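# Press a springy cord onto a drawn board line

## Task

Shape the elastic cord so that it follows the line marked on the board and weigh it down there with the steel blocks. The task counts as done only if the cord touches the line along its whole length, from one end to the other, and lies flat on the board. It must also stay that way once the robot lets go.

## Robot and tools

Robot: two arms, left_arm and right_arm, each with a two-finger gripper. Base positions in the scene frame are left_arm (-0.002, +0.444, +0.049) m and right_arm (+0.011, -0.309, +0.049) m, both nearly unrotated. The scene frame has its origin at table-top height midway between the arms, +z up, +x out over the table, and left_arm on the +y side. Image left and right do not match arm names.

Frames: hand positions, quaternions (wxyz), velocities and Hand targets in results are in each arm's own base frame. Fixed cameras and the table use the scene frame. Motion offsets are along the current Hand target's own axes. The gripper's fingers point along its +z, open and close along its x, and the fingertips reach 17.5 mm past the reported point, which sits between the pads. Reported positions can be a few cm off, worse at long reach.

The 18-number row is used by both motion tools. It is one flat list covering both arms, always 18 values, each between -1 and 1: left dx, dy, dz, rx, ry, rz, left gripper position, force_limit, speed, then the same nine for the right arm. The six pose numbers are an offset from that arm's Hand target at the start of the action or move, not a pose. 1.0 equals 0.6 m for dx/dy/dz or 180 degrees for the rotation vector rx/ry/rz. Sending six zeros re-commands the current Hand target. Gripper numbers are absolute settings. Position: +1 is fully open (50 mm gap), about -0.65 is where the pads meet, and -1 grips until stopped. force_limit: -1 is about 20 N per pad, 0 is 102 N, +1 is 185 N. speed: -1 is 20 mm/s, 0 is 85, +1 is 150. Both start at +1. A 0 there is a real command, so resend the previous gripper values to leave a gripper unchanged.

execute_actions(actions, cameras): actions is a list of actions. Each action is a list of up to 15 rows, one per 1/30 s step, and the last row holds for any missing steps. Every row in an action counts from the same start pose, but each new action starts from the updated Hand target, so repeating an offset keeps moving. An empty actions list returns state plus all camera images. Otherwise images come only if cameras names them, e.g. ["all"] or ["cam_high"].

move(target, speed, blend, blocking, cameras): drives straight-line paths. target is one 18-number row or a list of up to 15 rows, all offsets from the same starting Hand targets. speed is in m/s, 0.002 to 1, default 0.25, and turns go up to twice that in rad/s. It can be one number or one per target. blend is a corner-rounding radius in m, and 0 means stop at each target. The whole path is capped at 10 s. Paths do not avoid obstacles, and grippers lag and stray more at high speed. The result ends with a "move:" line (done, off_target, moving, held, fault) plus any limits (paced = clipped, held = withheld by a check). blocking=false returns after about 0.5 s while the move continues.

wait(seconds 0 to 10) lets the scene run while the last commands are held. stop brakes a running move, but the fingers keep going. zoom_image(camera, region [x0,y0,x1,y1] in pixels, at most 504 by 504) magnifies the latest image of cam_high, cam_low, cam_board, cam_left_wrist or cam_right_wrist (all 896x504). finished_scene(scene) ends the current scene for good and takes its number.

Results: end_effector_position (m) and quat per arm; the Hand target, which later offsets count from; and Tool commands. Gripper object_status is 0 moving, 1 stopped while opening, 2 stopped while closing (a grip), 3 at the set position or pads met (usually nothing held). Opening in mm is about (250 - position_measured) x 0.202. Flange force is the estimated outside force along the gripper axes. It is noisy, includes held weight, and may read "no reading". Joint velocities "within noise" means the arm is still. Camera calibration (K, distortion, T_world_to_cam) is given per camera. Fixed cameras may be slightly shifted, and wrist camera images may lag while the arm moves.

Control notes: each step the command is clipped to within 70 mm and 16 degrees of the measured pose. A gripper often settles short of its target. Sending the next command again asks for it, or you can add the remaining gap as an offset. A stopped arm keeps pushing until you command it back past its gripper. To grip, send -1, keep sending it, and check for status 2. Changing force or speed only takes effect after a position change of at least 0.01. To grip more softly, open first. A steel block sticks out about 10 cm toward the gripper's -y from the last joint axis and rotates with it.

Avoid: pushing past firm contact, since the arms are stiff. A net outside force of 150 N, or joint torque at its limit (147 N m for the big joints, 36.8 for the wrist joints), halts the arm for 10 s. Also avoid letting the arms touch or grip each other's fingers, moving fast into things, dropping blocks, releasing moving parts, and letting anything leave the table. Long stretched holds or pushes heat the motors; watch for MOTOR HOT, as overheating locks the arm for 30 to 60 s. A clearance check may hold commands that bring the arms too close. Loose objects may occasionally get nudged.

Each tool is called after "Request:" in YAML: its name, and indented under it one key for each argument.

## Session

Request:
execute_actions:
  actions: []

Scene clock: 0.00 s.
left_arm: end_effector_position=(+0.4010, +0.2182, +0.1635) position_measured=3 object_status=3 end_effector_quat_wxyz=(+0.630, -0.288, -0.689, -0.214) | right_arm: end_effector_position=(+0.3878, +0.3520, +0.3327) position_measured=3 object_status=3 end_effector_quat_wxyz=(-0.028, +0.483, +0.863, -0.144)
Joint positions: left_arm=[0.111 0.771 0.356 -1.1 -2.17 0.54] | right_arm=[0.969 0.448 0.643 -0.033 -2.058 -0.43]
Joint velocities: within noise
Flange force (N): no reading
Hand target: left_arm +0.4010, +0.2182, +0.1635; +0.630, -0.288, -0.689, -0.214 | right_arm +0.3878, +0.3520, +0.3327; -0.028, +0.483, +0.863, -0.144
Tool commands: left_gripper/position=+1.0 left_gripper/force_limit=+1.0 left_gripper/speed=+1.0 right_gripper/position=+1.0 right_gripper/force_limit=+1.0 right_gripper/speed=+1.0

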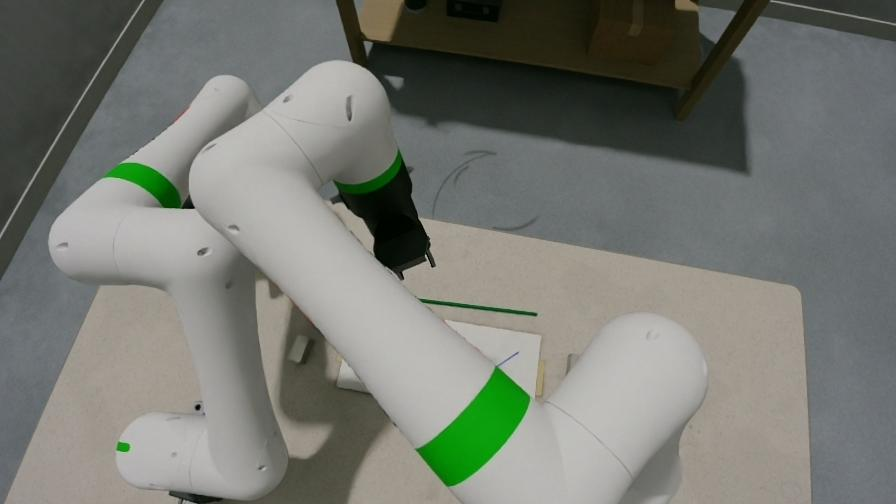

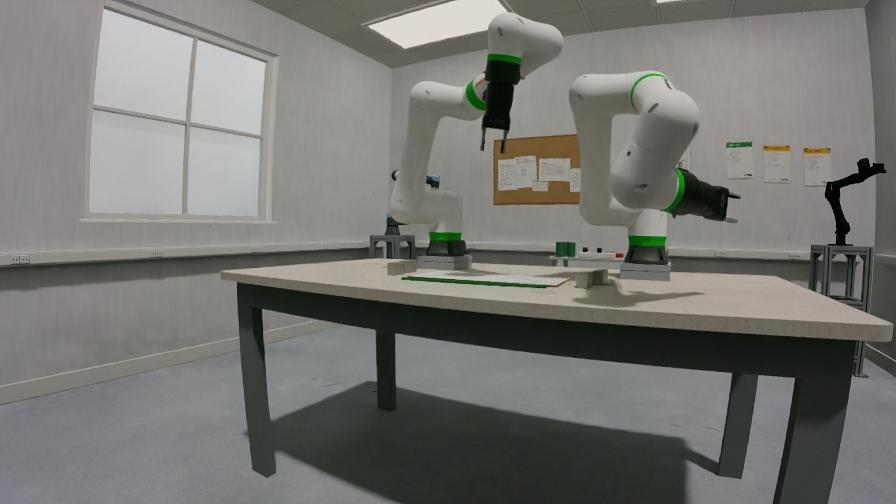

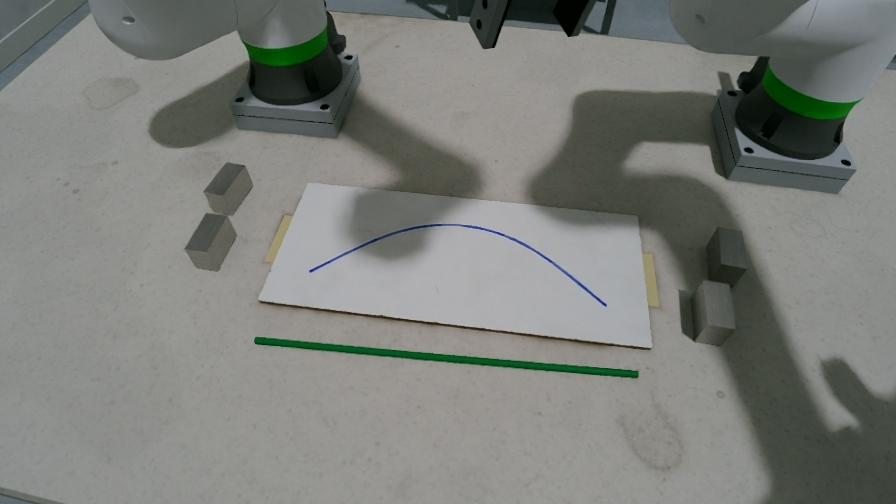

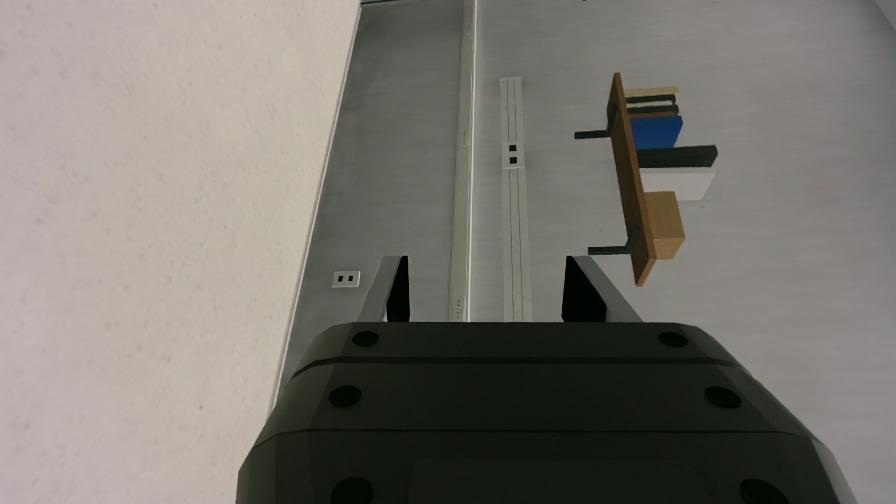

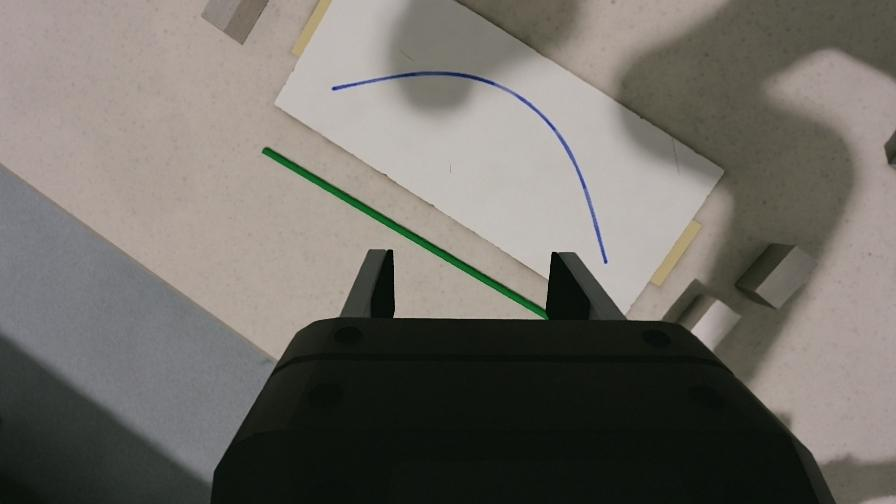

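Request:
zoom_image:
  camera: "cam_board"
  region: [170, 140, 420, 280]

Request:
zoom_image:
  camera: "cam_board"
  region: [420, 200, 760, 390]

Scaled by 2.016 from the camera's 896x504 image, which has a finer 1280x720 frame.

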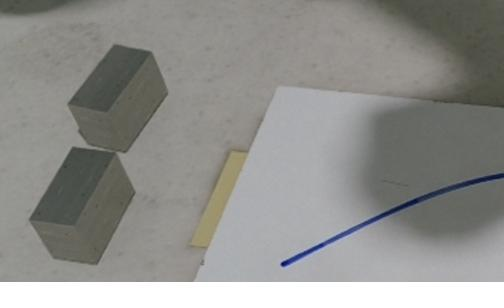

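Scaled by 1.482 from the camera's 896x504 image, which has a finer 1280x720 frame.

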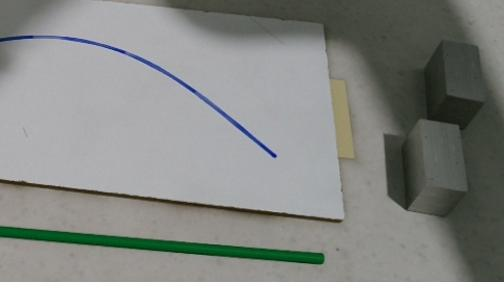

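Request:
move:
  target: [0.2128,-0.6365,-0.494,-0.209,-0.425,0.2018,0.4,-1,0,-0.3233,-0.264,0.0765,-0.0787,0.0531,0.1738,0.4,-1,0]
  cameras: ["all"]
  speed: 0.4

Scene clock: 71.13 s.
left_arm: end_effector_position=(+0.3618, -0.2442, +0.3497) position_measured=92 object_status=3 end_effector_quat_wxyz=(+0.001, +0.707, +0.707, +0.000) | right_arm: end_effector_position=(+0.3516, +0.1006, +0.3498) position_measured=92 object_status=3 end_effector_quat_wxyz=(+0.000, +0.707, +0.707, +0.000)
Joint positions: left_arm=[-0.291 -0.02 0.142 0 -1.731 0.292] | right_arm=[0.641 -0.2 -0.019 -0.001 -1.751 -0.641]
Flange force (N): left_arm=[1.6 2.0 -0.9] | right_arm=[0.8 1.7 -4.2]
Hand target: left_arm +0.3618, -0.2442, +0.3497; +0.001, +0.707, +0.707, +0.000 | right_arm +0.3516, +0.1006, +0.3498; +0.000, +0.707, +0.707, +0.000
Off the commanded pose: left_arm 0.000 m, 0 deg | right_arm 0.000 m, 0 deg.
move: done
camera_calibration:
cam_left_wrist: T_world_to_cam=[[-0.00226078, 0.999997, -0.000223733, 0.255234], [0.939203, 0.00220016, 0.343356, -0.445803], [0.343356, 0.000566121, -0.939205, 0.335439], [0, 0, 0, 1]] pos_world=[0.304101, -0.254443, 0.468173]
cam_right_wrist: T_world_to_cam=[[-0.0188361, 0.999753, 0.01176, -0.0896522], [0.931074, 0.0132535, 0.36459, -0.446138], [0.364345, 0.0178169, -0.931094, 0.326249], [0, 0, 0, 1]] pos_world=[0.294831, 0.0897302, 0.46748]

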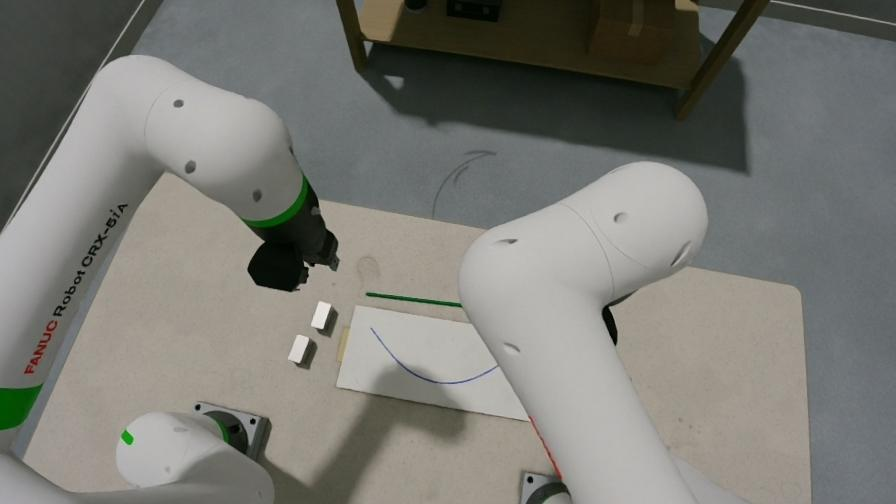

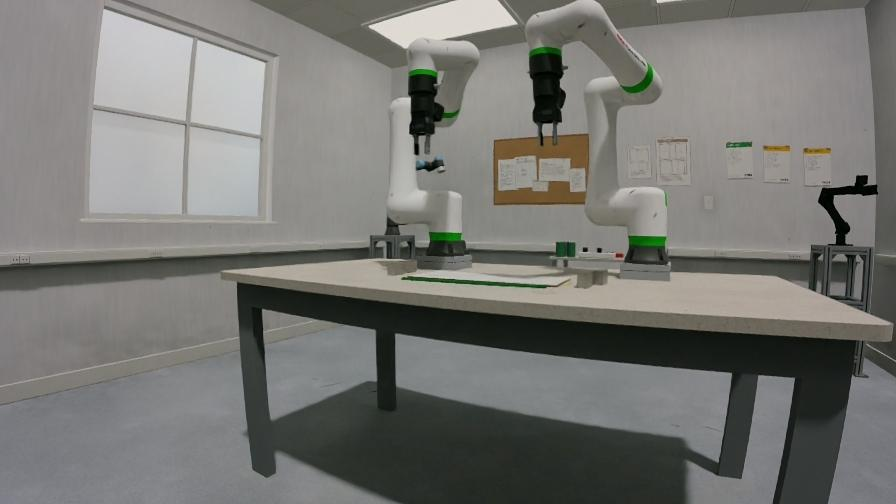

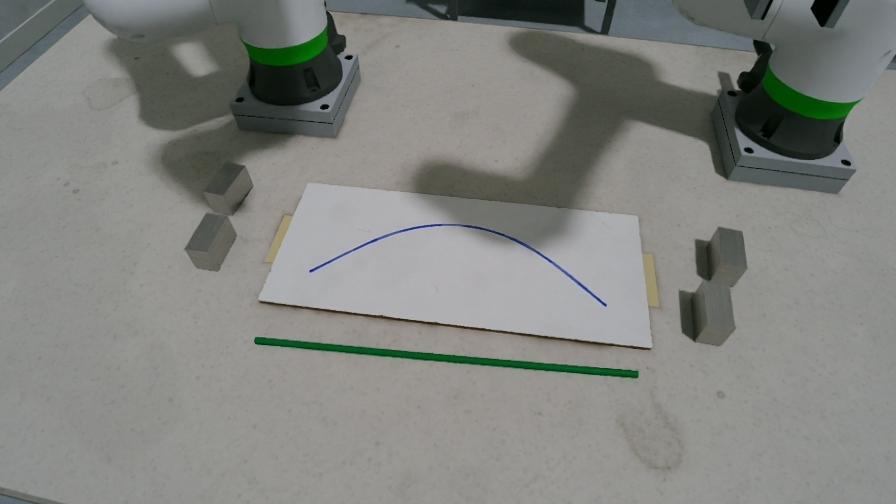

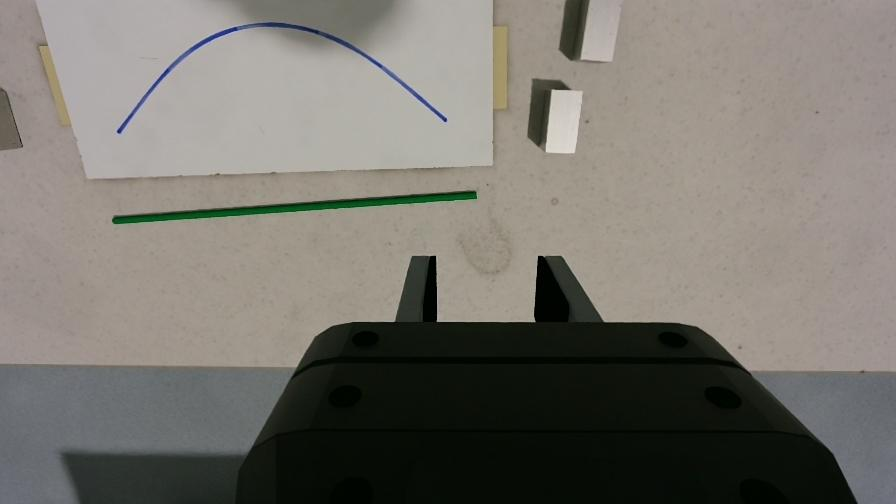

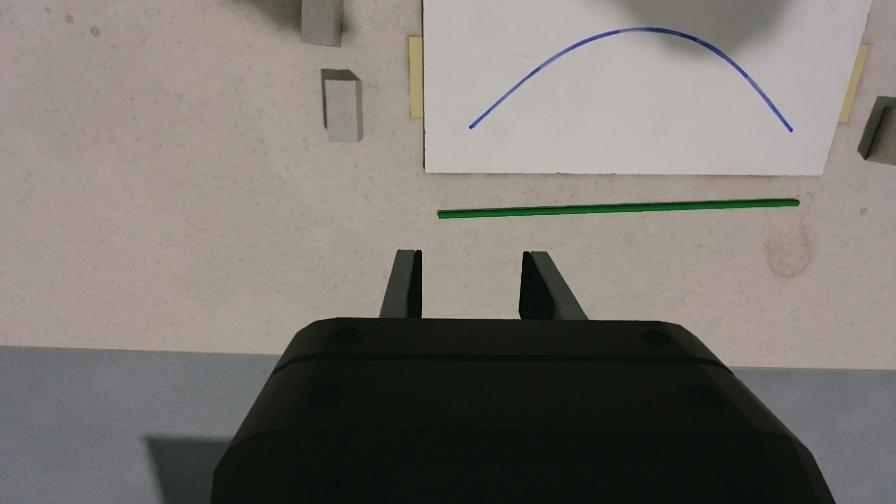

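Request:
zoom_image:
  camera: "cam_right_wrist"
  region: [440, 0, 840, 225]

Request:
zoom_image:
  camera: "cam_left_wrist"
  region: [260, 0, 660, 225]

Request:
zoom_image:
  camera: "cam_right_wrist"
  region: [280, 0, 480, 225]

Scaled by 1.260 from the camera's 896x504 image, which has a finer 1280x720 frame.

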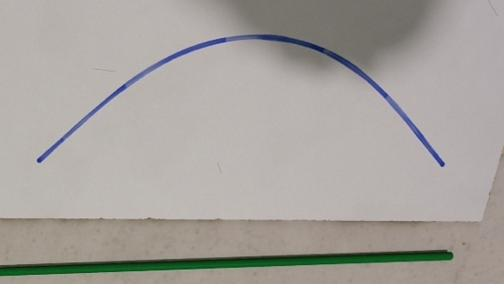

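Scaled by 1.260 from the camera's 896x504 image, which has a finer 1280x720 frame.

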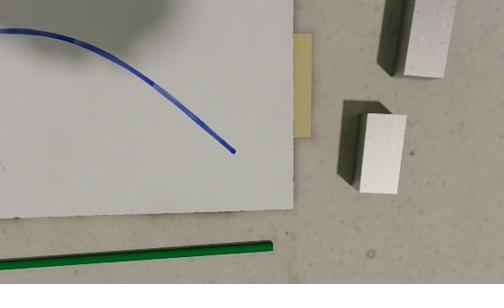

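Scaled by 2.240 from the camera's 896x504 image, which has a finer 1280x720 frame.

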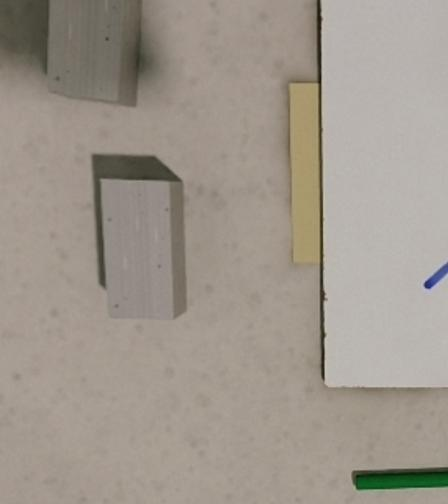

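Request:
move:
  target: [0.172,-0.0383,0.4167,0,0,0,1,-1,0,-0.1837,-0.0407,0.4167,0,0,0,1,-1,0]
  cameras: ["cam_board","cam_left_wrist","cam_right_wrist"]
  speed: 0.3

Scene clock: 142.60 s.
left_arm: end_effector_position=(+0.3391, -0.1412, +0.0997) position_measured=3 object_status=3 end_effector_quat_wxyz=(+0.001, +0.707, +0.707, +0.000) | right_arm: end_effector_position=(+0.3273, -0.0094, +0.0996) position_measured=3 object_status=3 end_effector_quat_wxyz=(+0.000, +0.707, +0.707, +0.001)
Joint positions: left_arm=[-0.032 -0.118 -0.545 0.001 -1.143 0.033] | right_arm=[0.379 -0.233 -0.639 -0.001 -1.164 -0.378]
Flange force (N): left_arm=[1.1 2.5 0.4] | right_arm=[0.6 2.5 -2.3]
Hand target: left_arm +0.3390, -0.1412, +0.0996; +0.001, +0.707, +0.707, +0.000 | right_arm +0.3273, -0.0094, +0.0996; +0.000, +0.707, +0.707, +0.000
Off the commanded pose: left_arm 0.000 m, 0 deg | right_arm 0.000 m, 0 deg.
move: done
camera_calibration:
cam_left_wrist: T_world_to_cam=[[-0.00222701, 0.999997, -0.000319088, 0.152138], [0.939159, 0.00220113, 0.343476, -0.338756], [0.343476, 0.000465252, -0.939161, 0.108256], [0, 0, 0, 1]] pos_world=[0.281301, -0.151443, 0.218073]
cam_right_wrist: T_world_to_cam=[[-0.0189649, 0.99975, 0.0118184, 0.022827], [0.931071, 0.0133521, 0.364593, -0.330832], [0.364344, 0.0179183, -0.931092, 0.104105], [0, 0, 0, 1]] pos_world=[0.270531, -0.0202694, 0.21728]
Images, in order (width x height): cam_board 896x504, cam_left_wrist 896x504, cam_right_wrist 896x504.

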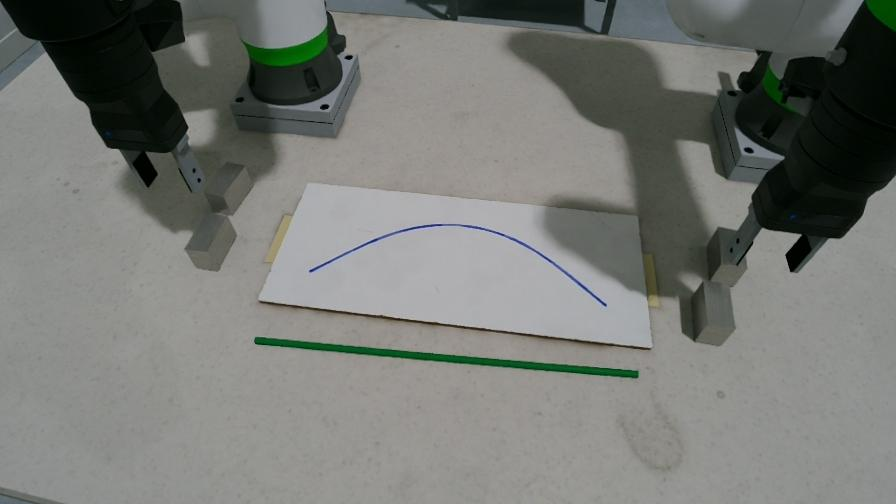

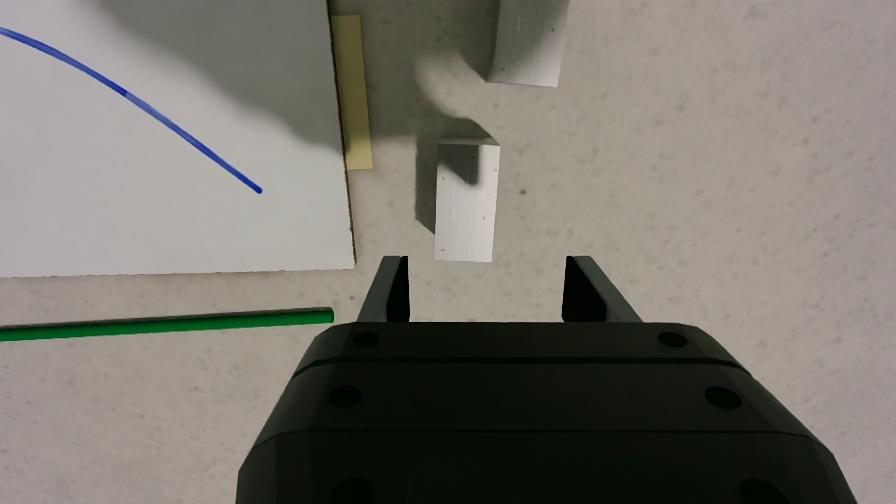

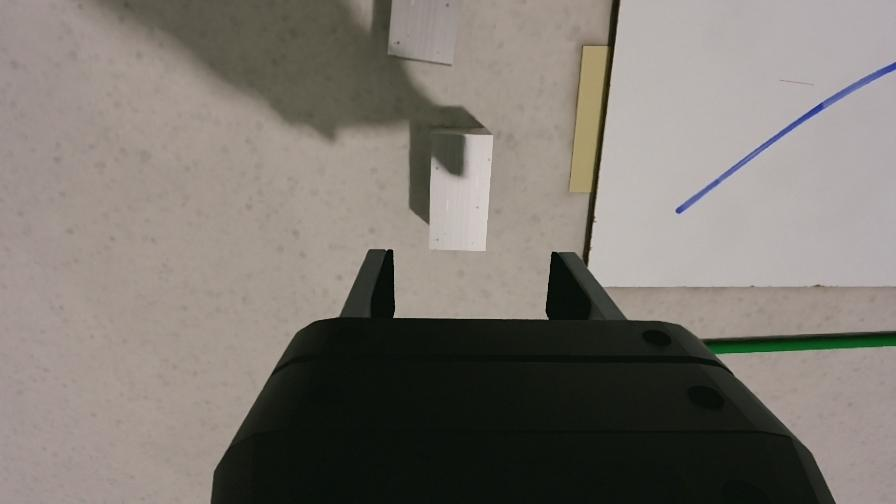

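Request:
move:
  target:
    - [-0.002,-0.005,0.197,0,0,0,1,-1,0,-0.003,-0.0083,0.197,0,0,0,1,-1,0]
    - [-0.002,-0.005,0.197,0,0,0,-1,-0.7,-0.5,-0.003,-0.0083,0.197,0,0,0,-1,-0.7,-0.5]
  cameras: ["cam_board"]

Scene clock: 150.03 s.
left_arm: end_effector_position=(+0.3362, -0.1425, -0.0186) position_measured=103 object_status=2 end_effector_quat_wxyz=(+0.001, +0.707, +0.707, +0.000) | right_arm: end_effector_position=(+0.3224, -0.0111, -0.0186) position_measured=103 object_status=2 end_effector_quat_wxyz=(+0.000, +0.707, +0.707, +0.001)
Joint positions: left_arm=[-0.036 0.075 -0.691 0.001 -0.804 0.036] | right_arm=[0.38 -0.034 -0.802 -0.001 -0.802 -0.378]
Flange force (N): left_arm=[1.6 0.2 -2.3] | right_arm=[0.6 3.0 1.2]
Hand target: left_arm +0.3362, -0.1424, -0.0186; +0.001, +0.707, +0.707, +0.000 | right_arm +0.3223, -0.0111, -0.0186; +0.000, +0.707, +0.707, +0.000
Off the commanded pose: left_arm 0.000 m, 0 deg | right_arm 0.000 m, 0 deg.
move: done
Images, in order (width x height): cam_board 896x504.

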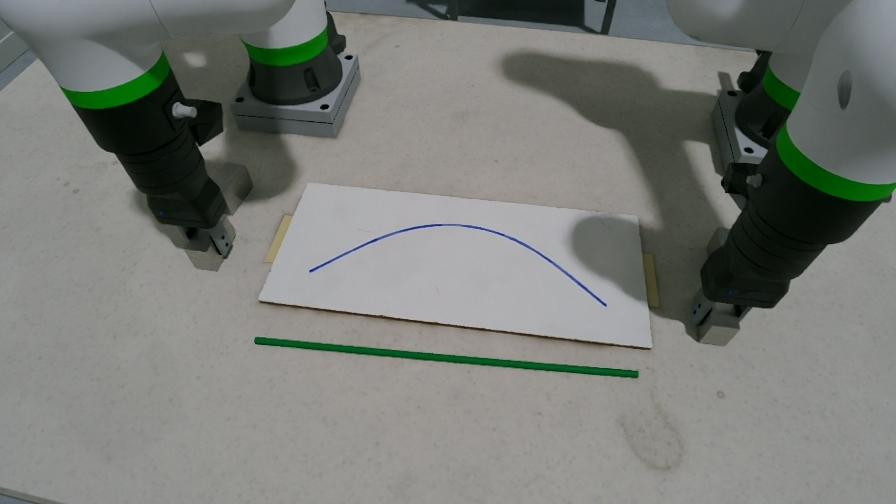

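Request:
move:
  target:
    - [0,0,-0.0667,0,0,0,-1,-0.7,-0.5,0,0,-0.0667,0,0,0,-1,-0.7,-0.5]
    - [-0.1703,-0.053,-0.0667,0,0,0.2333,-1,-0.7,-0.5,0.1943,-0.0242,-0.0667,0,0,-0.239,-1,-0.7,-0.5]
    - [-0.1703,-0.053,-0.0183,0,0,0.2333,-1,-0.7,-0.5,0.1943,-0.0242,-0.0183,0,0,-0.239,-1,-0.7,-0.5]
  cameras: ["cam_board","cam_low","cam_left_wrist","cam_right_wrist"]
  blend: [0.02,0.02,0]

Scene clock: 169.83 s.
left_arm: end_effector_position=(+0.3044, -0.2446, -0.0076) position_measured=103 object_status=2 end_effector_quat_wxyz=(+0.000, +0.913, +0.407, +0.000) | right_arm: end_effector_position=(+0.3077, +0.1055, -0.0075) position_measured=103 object_status=2 end_effector_quat_wxyz=(+0.000, +0.398, +0.917, +0.001)
Joint positions: left_arm=[-0.337 0.113 -0.613 0 -0.844 -0.395] | right_arm=[0.741 -0.053 -0.785 -0.001 -0.838 0.011]
Flange force (N): left_arm=[2.5 0.6 5.9] | right_arm=[-0.7 1.2 4.3]
Hand target: left_arm +0.3044, -0.2446, -0.0076; +0.000, +0.913, +0.407, +0.000 | right_arm +0.3078, +0.1055, -0.0075; +0.000, +0.398, +0.917, +0.001
Off the commanded pose: left_arm 0.000 m, 0 deg | right_arm 0.000 m, 0 deg.
move: done; blend cut to 0.0145 m at target 2
camera_calibration:
cam_left_wrist: T_world_to_cam=[[0.667428, 0.744674, 0.000630671, -0.0108471], [0.699249, -0.627006, 0.343388, -0.350041], [0.256107, -0.228746, -0.939194, -0.00993819], [0, 0, 0, 1]] pos_world=[0.254551, -0.213673, 0.110873]
cam_right_wrist: T_world_to_cam=[[-0.695963, 0.717988, 0.0113721, 0.146934], [0.671327, 0.644949, 0.365186, -0.261864], [0.254865, 0.26179, -0.930865, 0.0174298], [0, 0, 0, 1]] pos_world=[0.273615, 0.0588291, 0.110183]
Images, in order (width x height): cam_low 896x504, cam_board 896x504, cam_left_wrist 896x504, cam_right_wrist 896x504.

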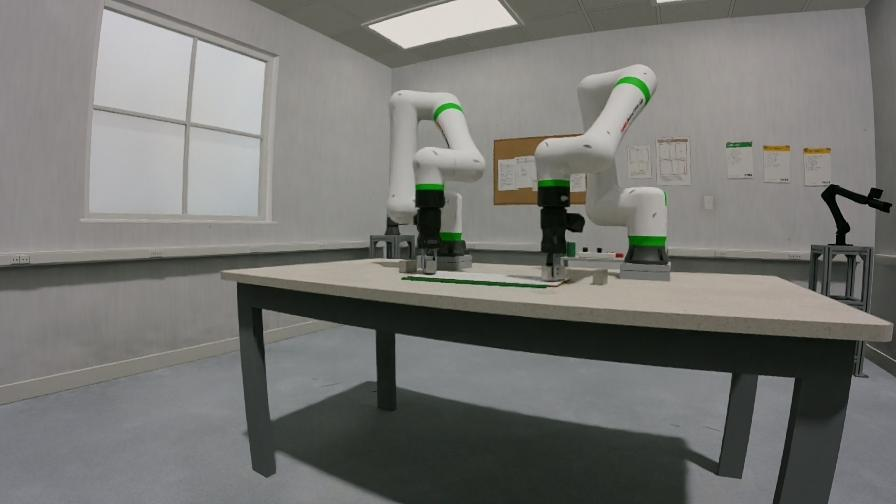

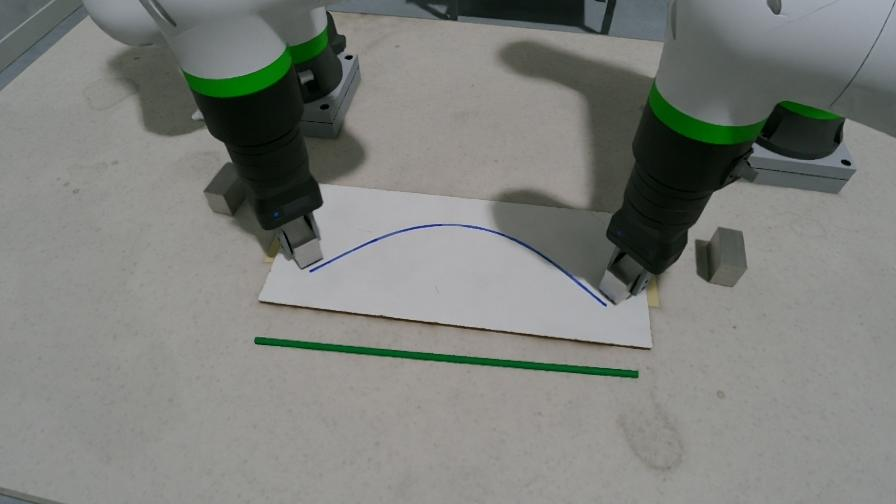

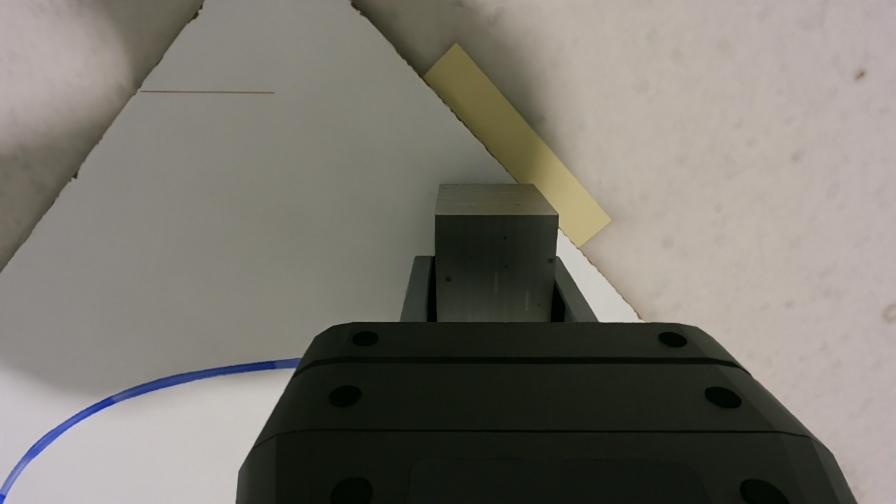

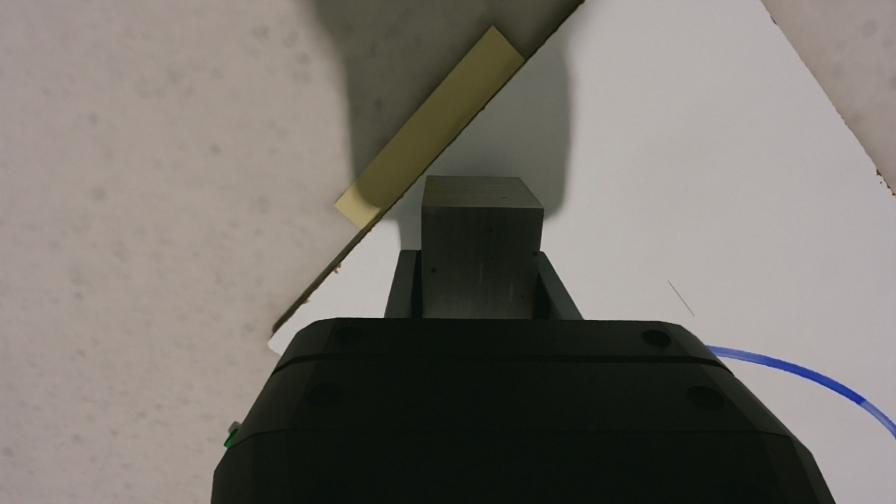

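Request:
move:
  target: [0,0,0.0033,0,0,0,-1,-0.7,-0.5,0,0,0.0033,0,0,0,-1,-0.7,-0.5]
  speed: 0.02

Request:
move:
  target: [0,0,0.0025,0,0,0,-1,-0.7,-0.5,0,0,0.0025,0,0,0,-1,-0.7,-0.5]
  speed: 0.01

Request:
move:
  target: [0,0,0.0025,0,0,0,-1,-0.7,-0.5,0,0,0.0025,0,0,0,-1,-0.7,-0.5]
  speed: 0.01

Scene clock: 174.73 s.
left_arm: end_effector_position=(+0.3044, -0.2446, -0.0096) position_measured=103 object_status=2 end_effector_quat_wxyz=(+0.000, +0.913, +0.407, +0.000) | right_arm: end_effector_position=(+0.3078, +0.1055, -0.0095) position_measured=103 object_status=2 end_effector_quat_wxyz=(+0.000, +0.398, +0.917, +0.001)
Joint positions: left_arm=[-0.337 0.117 -0.615 0 -0.838 -0.395] | right_arm=[0.741 -0.049 -0.787 -0.001 -0.832 0.011]
Flange force (N): left_arm=[2.4 0.4 5.6] | right_arm=[-0.4 2.0 3.0]
Hand target: left_arm +0.3044, -0.2446, -0.0096; +0.000, +0.913, +0.407, +0.000 | right_arm +0.3078, +0.1055, -0.0095; +0.000, +0.398, +0.917, +0.001
Off the commanded pose: left_arm 0.000 m, 0 deg | right_arm 0.000 m, 0 deg.
move: done

Scene clock: 175.43 s.
left_arm: end_effector_position=(+0.3044, -0.2446, -0.0111) position_measured=103 object_status=2 end_effector_quat_wxyz=(+0.000, +0.913, +0.407, +0.000) | right_arm: end_effector_position=(+0.3078, +0.1055, -0.0110) position_measured=103 object_status=2 end_effector_quat_wxyz=(+0.000, +0.398, +0.917, +0.001)
Joint positions: left_arm=[-0.337 0.12 -0.616 0 -0.834 -0.395] | right_arm=[0.741 -0.045 -0.788 -0.001 -0.827 0.011]
Flange force (N): left_arm=[1.9 0.7 5.7] | right_arm=[-0.4 2.1 2.7]
Hand target: left_arm +0.3044, -0.2446, -0.0111; +0.000, +0.913, +0.407, +0.000 | right_arm +0.3078, +0.1055, -0.0110; +0.000, +0.398, +0.917, +0.001
Off the commanded pose: left_arm 0.000 m, 0 deg | right_arm 0.000 m, 0 deg.
move: done

Scene clock: 176.13 s.
left_arm: end_effector_position=(+0.3044, -0.2447, -0.0125) position_measured=103 object_status=2 end_effector_quat_wxyz=(+0.001, +0.913, +0.407, +0.000) | right_arm: end_effector_position=(+0.3078, +0.1055, -0.0124) position_measured=103 object_status=2 end_effector_quat_wxyz=(+0.000, +0.398, +0.917, +0.001)
Joint positions: left_arm=[-0.337 0.123 -0.617 0 -0.83 -0.395] | right_arm=[0.741 -0.042 -0.79 -0.001 -0.822 0.011]
Flange force (N): left_arm=[6.0 -25.1 -62.3] | right_arm=[5.6 -3.5 -22.5]
Hand target: left_arm +0.3044, -0.2446, -0.0126; +0.000, +0.913, +0.407, +0.000 | right_arm +0.3078, +0.1055, -0.0125; +0.000, +0.398, +0.917, +0.001
Off the commanded pose: left_arm 0.000 m, 0 deg | right_arm 0.000 m, 0 deg.
move: done

Request:
move:
  target:
    - [0,0,-0.0006,0,0,0,-1,-0.7,-0.5,0,0,-0.0006,0,0,0,-1,-0.7,-0.5]
    - [0,0,-0.0006,0,0,0,0.5,-0.7,-0.5,0,0,-0.0006,0,0,0,0.5,-0.7,-0.5]
    - [0,0,-0.17,0,0,0,0.5,-0.7,-0.5,0,0,-0.17,0,0,0,0.5,-0.7,-0.5]
    - [0.0999,-0.2086,-0.17,0,0,-0.2167,1,-0.7,-0.5,0,0,-0.25,0,0,0,0.5,-0.7,-0.5]
  cameras: ["cam_board","cam_left_wrist","cam_right_wrist"]

Scene clock: 194.00 s.
left_arm: end_effector_position=(+0.2513, -0.1163, +0.0893) position_measured=3 object_status=3 end_effector_quat_wxyz=(+0.001, +0.725, +0.689, +0.000) | right_arm: end_effector_position=(+0.3077, +0.1053, +0.1375) position_measured=78 object_status=3 end_effector_quat_wxyz=(+0.000, +0.398, +0.917, +0.001)
Joint positions: left_arm=[0.056 -0.387 -0.77 0.001 -1.186 -0.108] | right_arm=[0.74 -0.279 -0.579 -0.001 -1.27 0.011]
Flange force (N): left_arm=[3.6 1.2 0.3] | right_arm=[-0.3 2.2 -3.1]
Hand target: left_arm +0.2513, -0.1163, +0.0893; +0.001, +0.725, +0.689, +0.000 | right_arm +0.3077, +0.1053, +0.1375; +0.000, +0.398, +0.917, +0.001
Off the commanded pose: left_arm 0.000 m, 0 deg | right_arm 0.000 m, 0 deg.
move: done
camera_calibration:
cam_left_wrist: T_world_to_cam=[[0.0499105, 0.998754, -0.00016985, 0.113753], [0.938031, -0.0468176, 0.343374, -0.258255], [0.342938, -0.0172973, -0.939199, 0.126784], [0, 0, 0, 1]] pos_world=[0.193095, -0.12351, 0.207773]
cam_right_wrist: T_world_to_cam=[[-0.695929, 0.718023, 0.0112393, 0.14531], [0.671324, 0.644951, 0.365188, -0.314685], [0.254965, 0.26169, -0.930866, 0.152436], [0, 0, 0, 1]] pos_world=[0.273515, 0.0587291, 0.255183]
Images, in order (width x height): cam_board 896x504, cam_left_wrist 896x504, cam_right_wrist 896x504.

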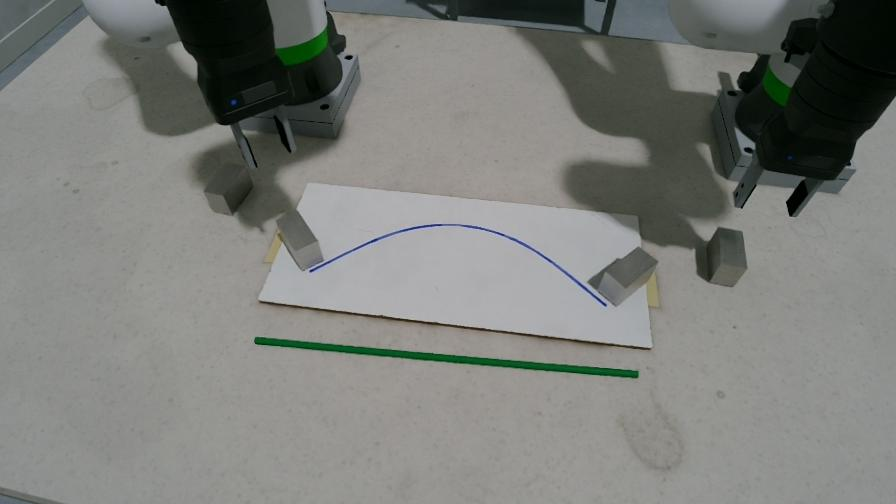

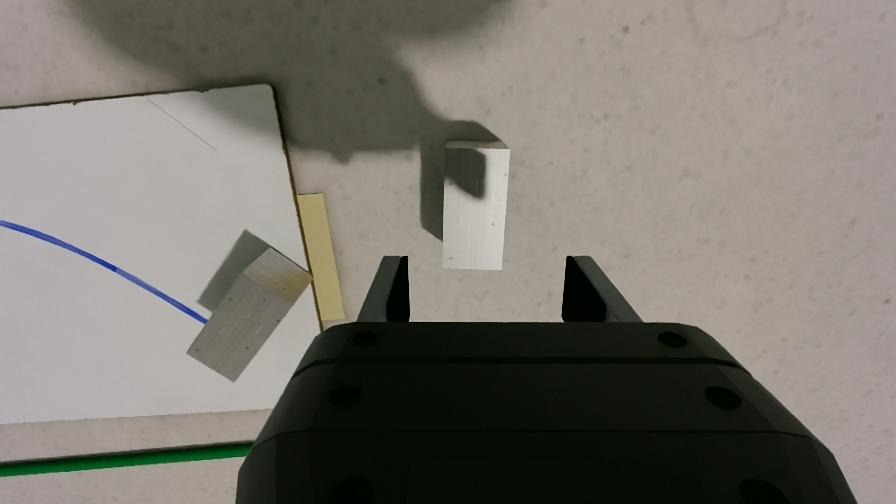

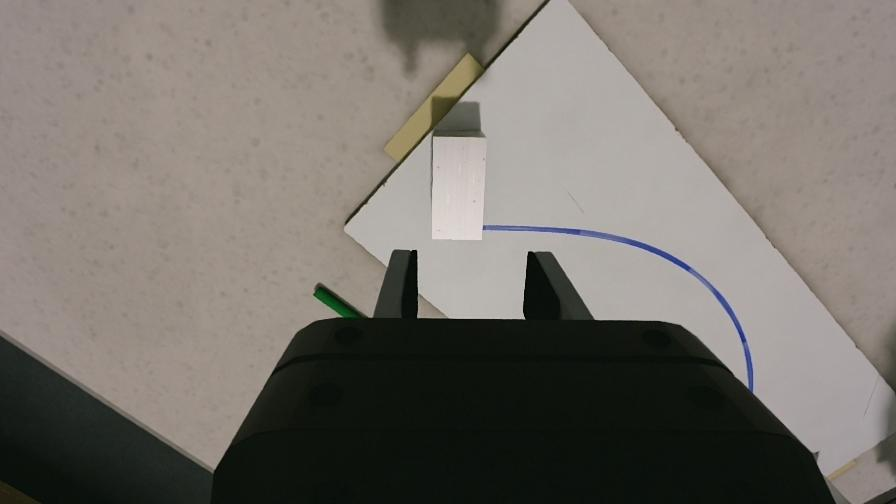

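Request:
move:
  target:
    - [0.005,-0.0053,0.1799,0,0,0,1,-0.7,-0.5,-0.0975,-0.091,0,0,0,0,0.5,-0.7,-0.5]
    - [0.005,-0.0053,0.1799,0,0,0,-1,-0.7,-0.5,-0.0975,-0.091,0,0,0,0,0.5,-0.7,-0.5]
    - [0.005,-0.0053,0.0155,0,0,0,-1,-0.7,-0.5,-0.0975,-0.091,0,0,0,0,0.5,-0.7,-0.5]
    - [-0.5512,0.0946,0.0155,0,0,-0.0333,-1,-0.7,-0.5,-0.0975,-0.091,0,0,0,0,0.5,-0.7,-0.5]
    - [-0.5512,0.0946,0.12,0,0,-0.0333,-1,-0.7,-0.5,-0.0975,-0.091,0,0,0,0,0.5,-0.7,-0.5]
  blend: [0,0,0.02,0.02,0]
  speed: 0.3
  cameras: ["cam_board","cam_left_wrist"]

Scene clock: 222.90 s.
left_arm: end_effector_position=(+0.2910, -0.4496, +0.0176) position_measured=103 object_status=2 end_effector_quat_wxyz=(+0.001, +0.688, +0.726, +0.000) | right_arm: end_effector_position=(+0.3077, +0.0253, +0.1374) position_measured=78 object_status=3 end_effector_quat_wxyz=(+0.000, +0.398, +0.917, +0.001)
Joint positions: left_arm=[-0.751 0.393 -0.176 0 -1.001 0.805] | right_arm=[0.516 -0.33 -0.615 -0.001 -1.285 0.236]
Flange force (N): left_arm=[-0.9 2.0 5.9] | right_arm=[-0.5 1.9 -3.2]
Hand target: left_arm +0.2910, -0.4496, +0.0175; +0.001, +0.688, +0.726, +0.000 | right_arm +0.3077, +0.0253, +0.1374; +0.000, +0.398, +0.917, +0.001
Off the commanded pose: left_arm 0.000 m, 0 deg | right_arm 0.000 m, 0 deg.
move: done
camera_calibration:
cam_left_wrist: T_world_to_cam=[[-0.0547294, 0.998501, -0.000321762, 0.474926], [0.937793, 0.0515125, 0.343352, -0.242197], [0.342854, 0.0184897, -0.939207, 0.0560699], [0, 0, 0, 1]] pos_world=[0.233899, -0.462775, 0.135973]
Images, in order (width x height): cam_board 896x504, cam_left_wrist 896x504.

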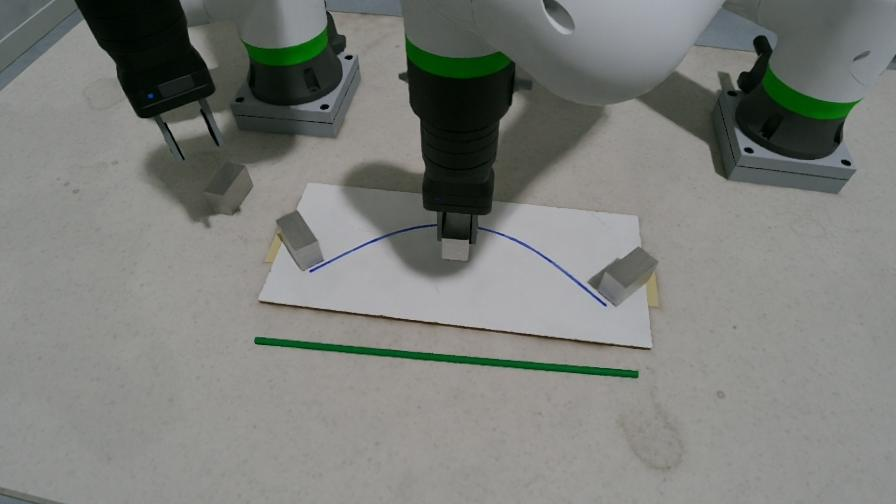

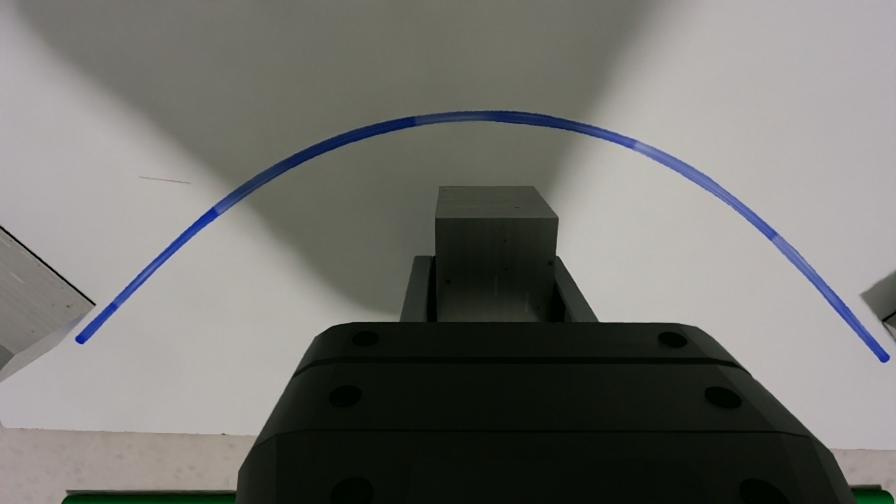

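Request:
move:
  target:
    - [0,0,0.0488,0,0,0,-1,-0.7,-0.5,0,0,0,0,0,0,0.4,-0.7,-0.5]
    - [0,0,0.0488,0,0,0,0.4,-0.7,-0.5,0,0,0,0,0,0,0.4,-0.7,-0.5]
    - [0,0,-0.14,0,0,0,0.4,-0.7,-0.5,0,0,0,0,0,0,0.4,-0.7,-0.5]
    - [0.2765,0.241,-0.1,0,0,0.4944,0.4,-0.7,-0.5,-0.0183,0.2923,0.0957,0,0,-0.2767,0.4,-0.7,-0.5]
    - [0.2765,0.241,-0.01,0,0,0.4944,0.4,-0.7,-0.5,-0.0183,0.2923,0.19,0,0,-0.2767,0.4,-0.7,-0.5]
  blend: [0,0,0.02,0.02,0]
  speed: [0.05,0.3,0.3,0.3,0.3]
  cameras: ["cam_board","cam_left_wrist","cam_right_wrist"]

Scene clock: 255.83 s.
left_arm: end_effector_position=(+0.4266, -0.2762, +0.0236) position_measured=92 object_status=3 end_effector_quat_wxyz=(+0.000, +0.999, +0.035, +0.000) | right_arm: end_effector_position=(+0.4434, +0.1372, +0.0236) position_measured=92 object_status=3 end_effector_quat_wxyz=(+0.000, -0.025, +1.000, +0.001)
Joint positions: left_arm=[-0.316 0.325 -0.254 0 -0.99 -1.184] | right_arm=[0.583 0.228 -0.381 -0.001 -0.96 1.038]
Flange force (N): left_arm=[2.9 -0.1 1.2] | right_arm=[-1.4 0.4 -3.3]
Hand target: left_arm +0.4266, -0.2762, +0.0236; +0.000, +0.999, +0.035, +0.001 | right_arm +0.4434, +0.1371, +0.0236; +0.000, -0.025, +1.000, +0.001
Off the commanded pose: left_arm 0.000 m, 0 deg | right_arm 0.000 m, 0 deg.
move: done
camera_calibration:
cam_left_wrist: T_world_to_cam=[[0.997384, 0.0722805, 0.00124042, -0.395322], [0.0674718, -0.936915, 0.342984, -0.282088], [0.0259532, -0.342003, -0.93934, 0.0477243], [0, 0, 0, 1]] pos_world=[0.412082, -0.219396, 0.142071]
cam_right_wrist: T_world_to_cam=[[-0.997604, -0.0684062, 0.010303, 0.45987], [-0.059927, 0.928965, 0.365285, -0.0994324], [-0.0345588, 0.363792, -0.930839, 0.117852], [0, 0, 0, 1]] pos_world=[0.456882, 0.0809536, 0.141284]
Images, in order (width x height): cam_board 896x504, cam_left_wrist 896x504, cam_right_wrist 896x504.

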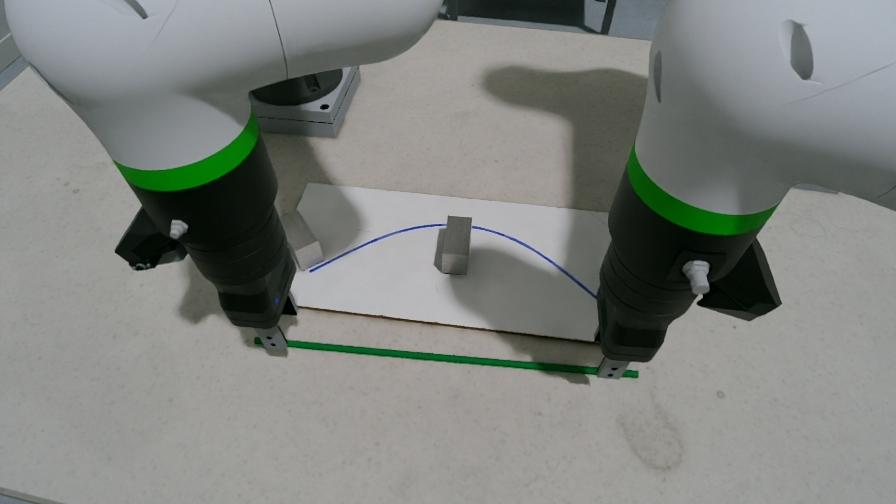

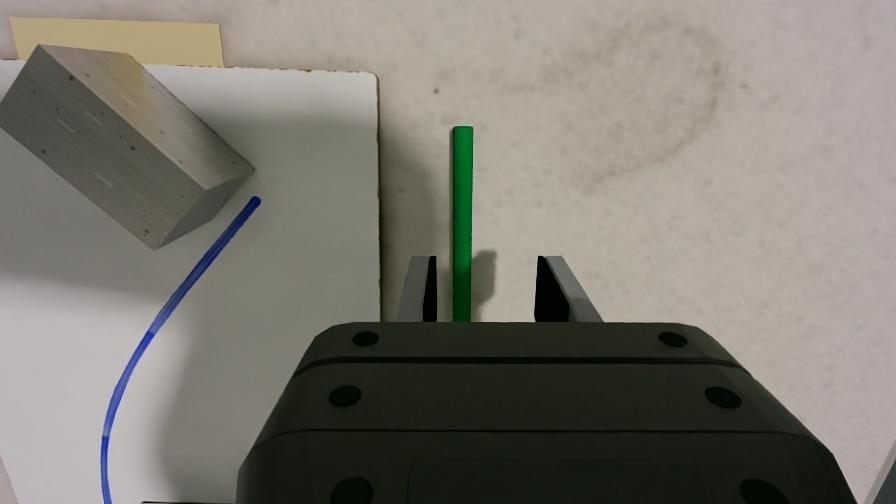

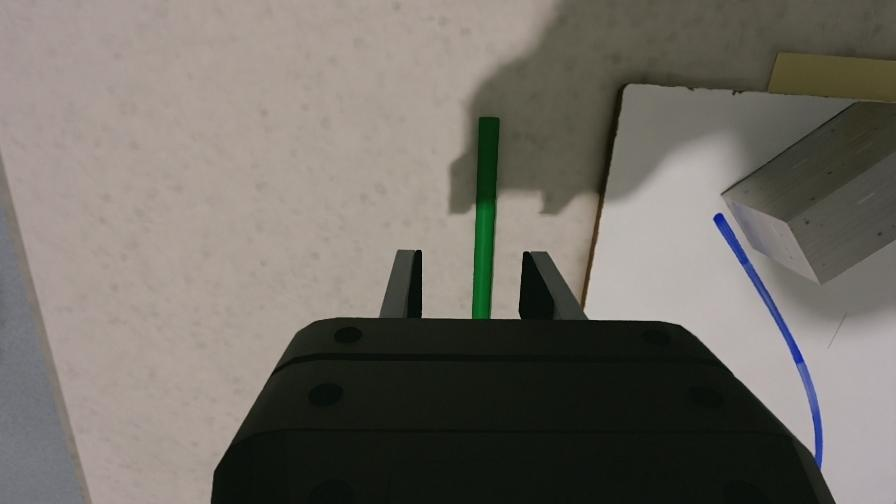

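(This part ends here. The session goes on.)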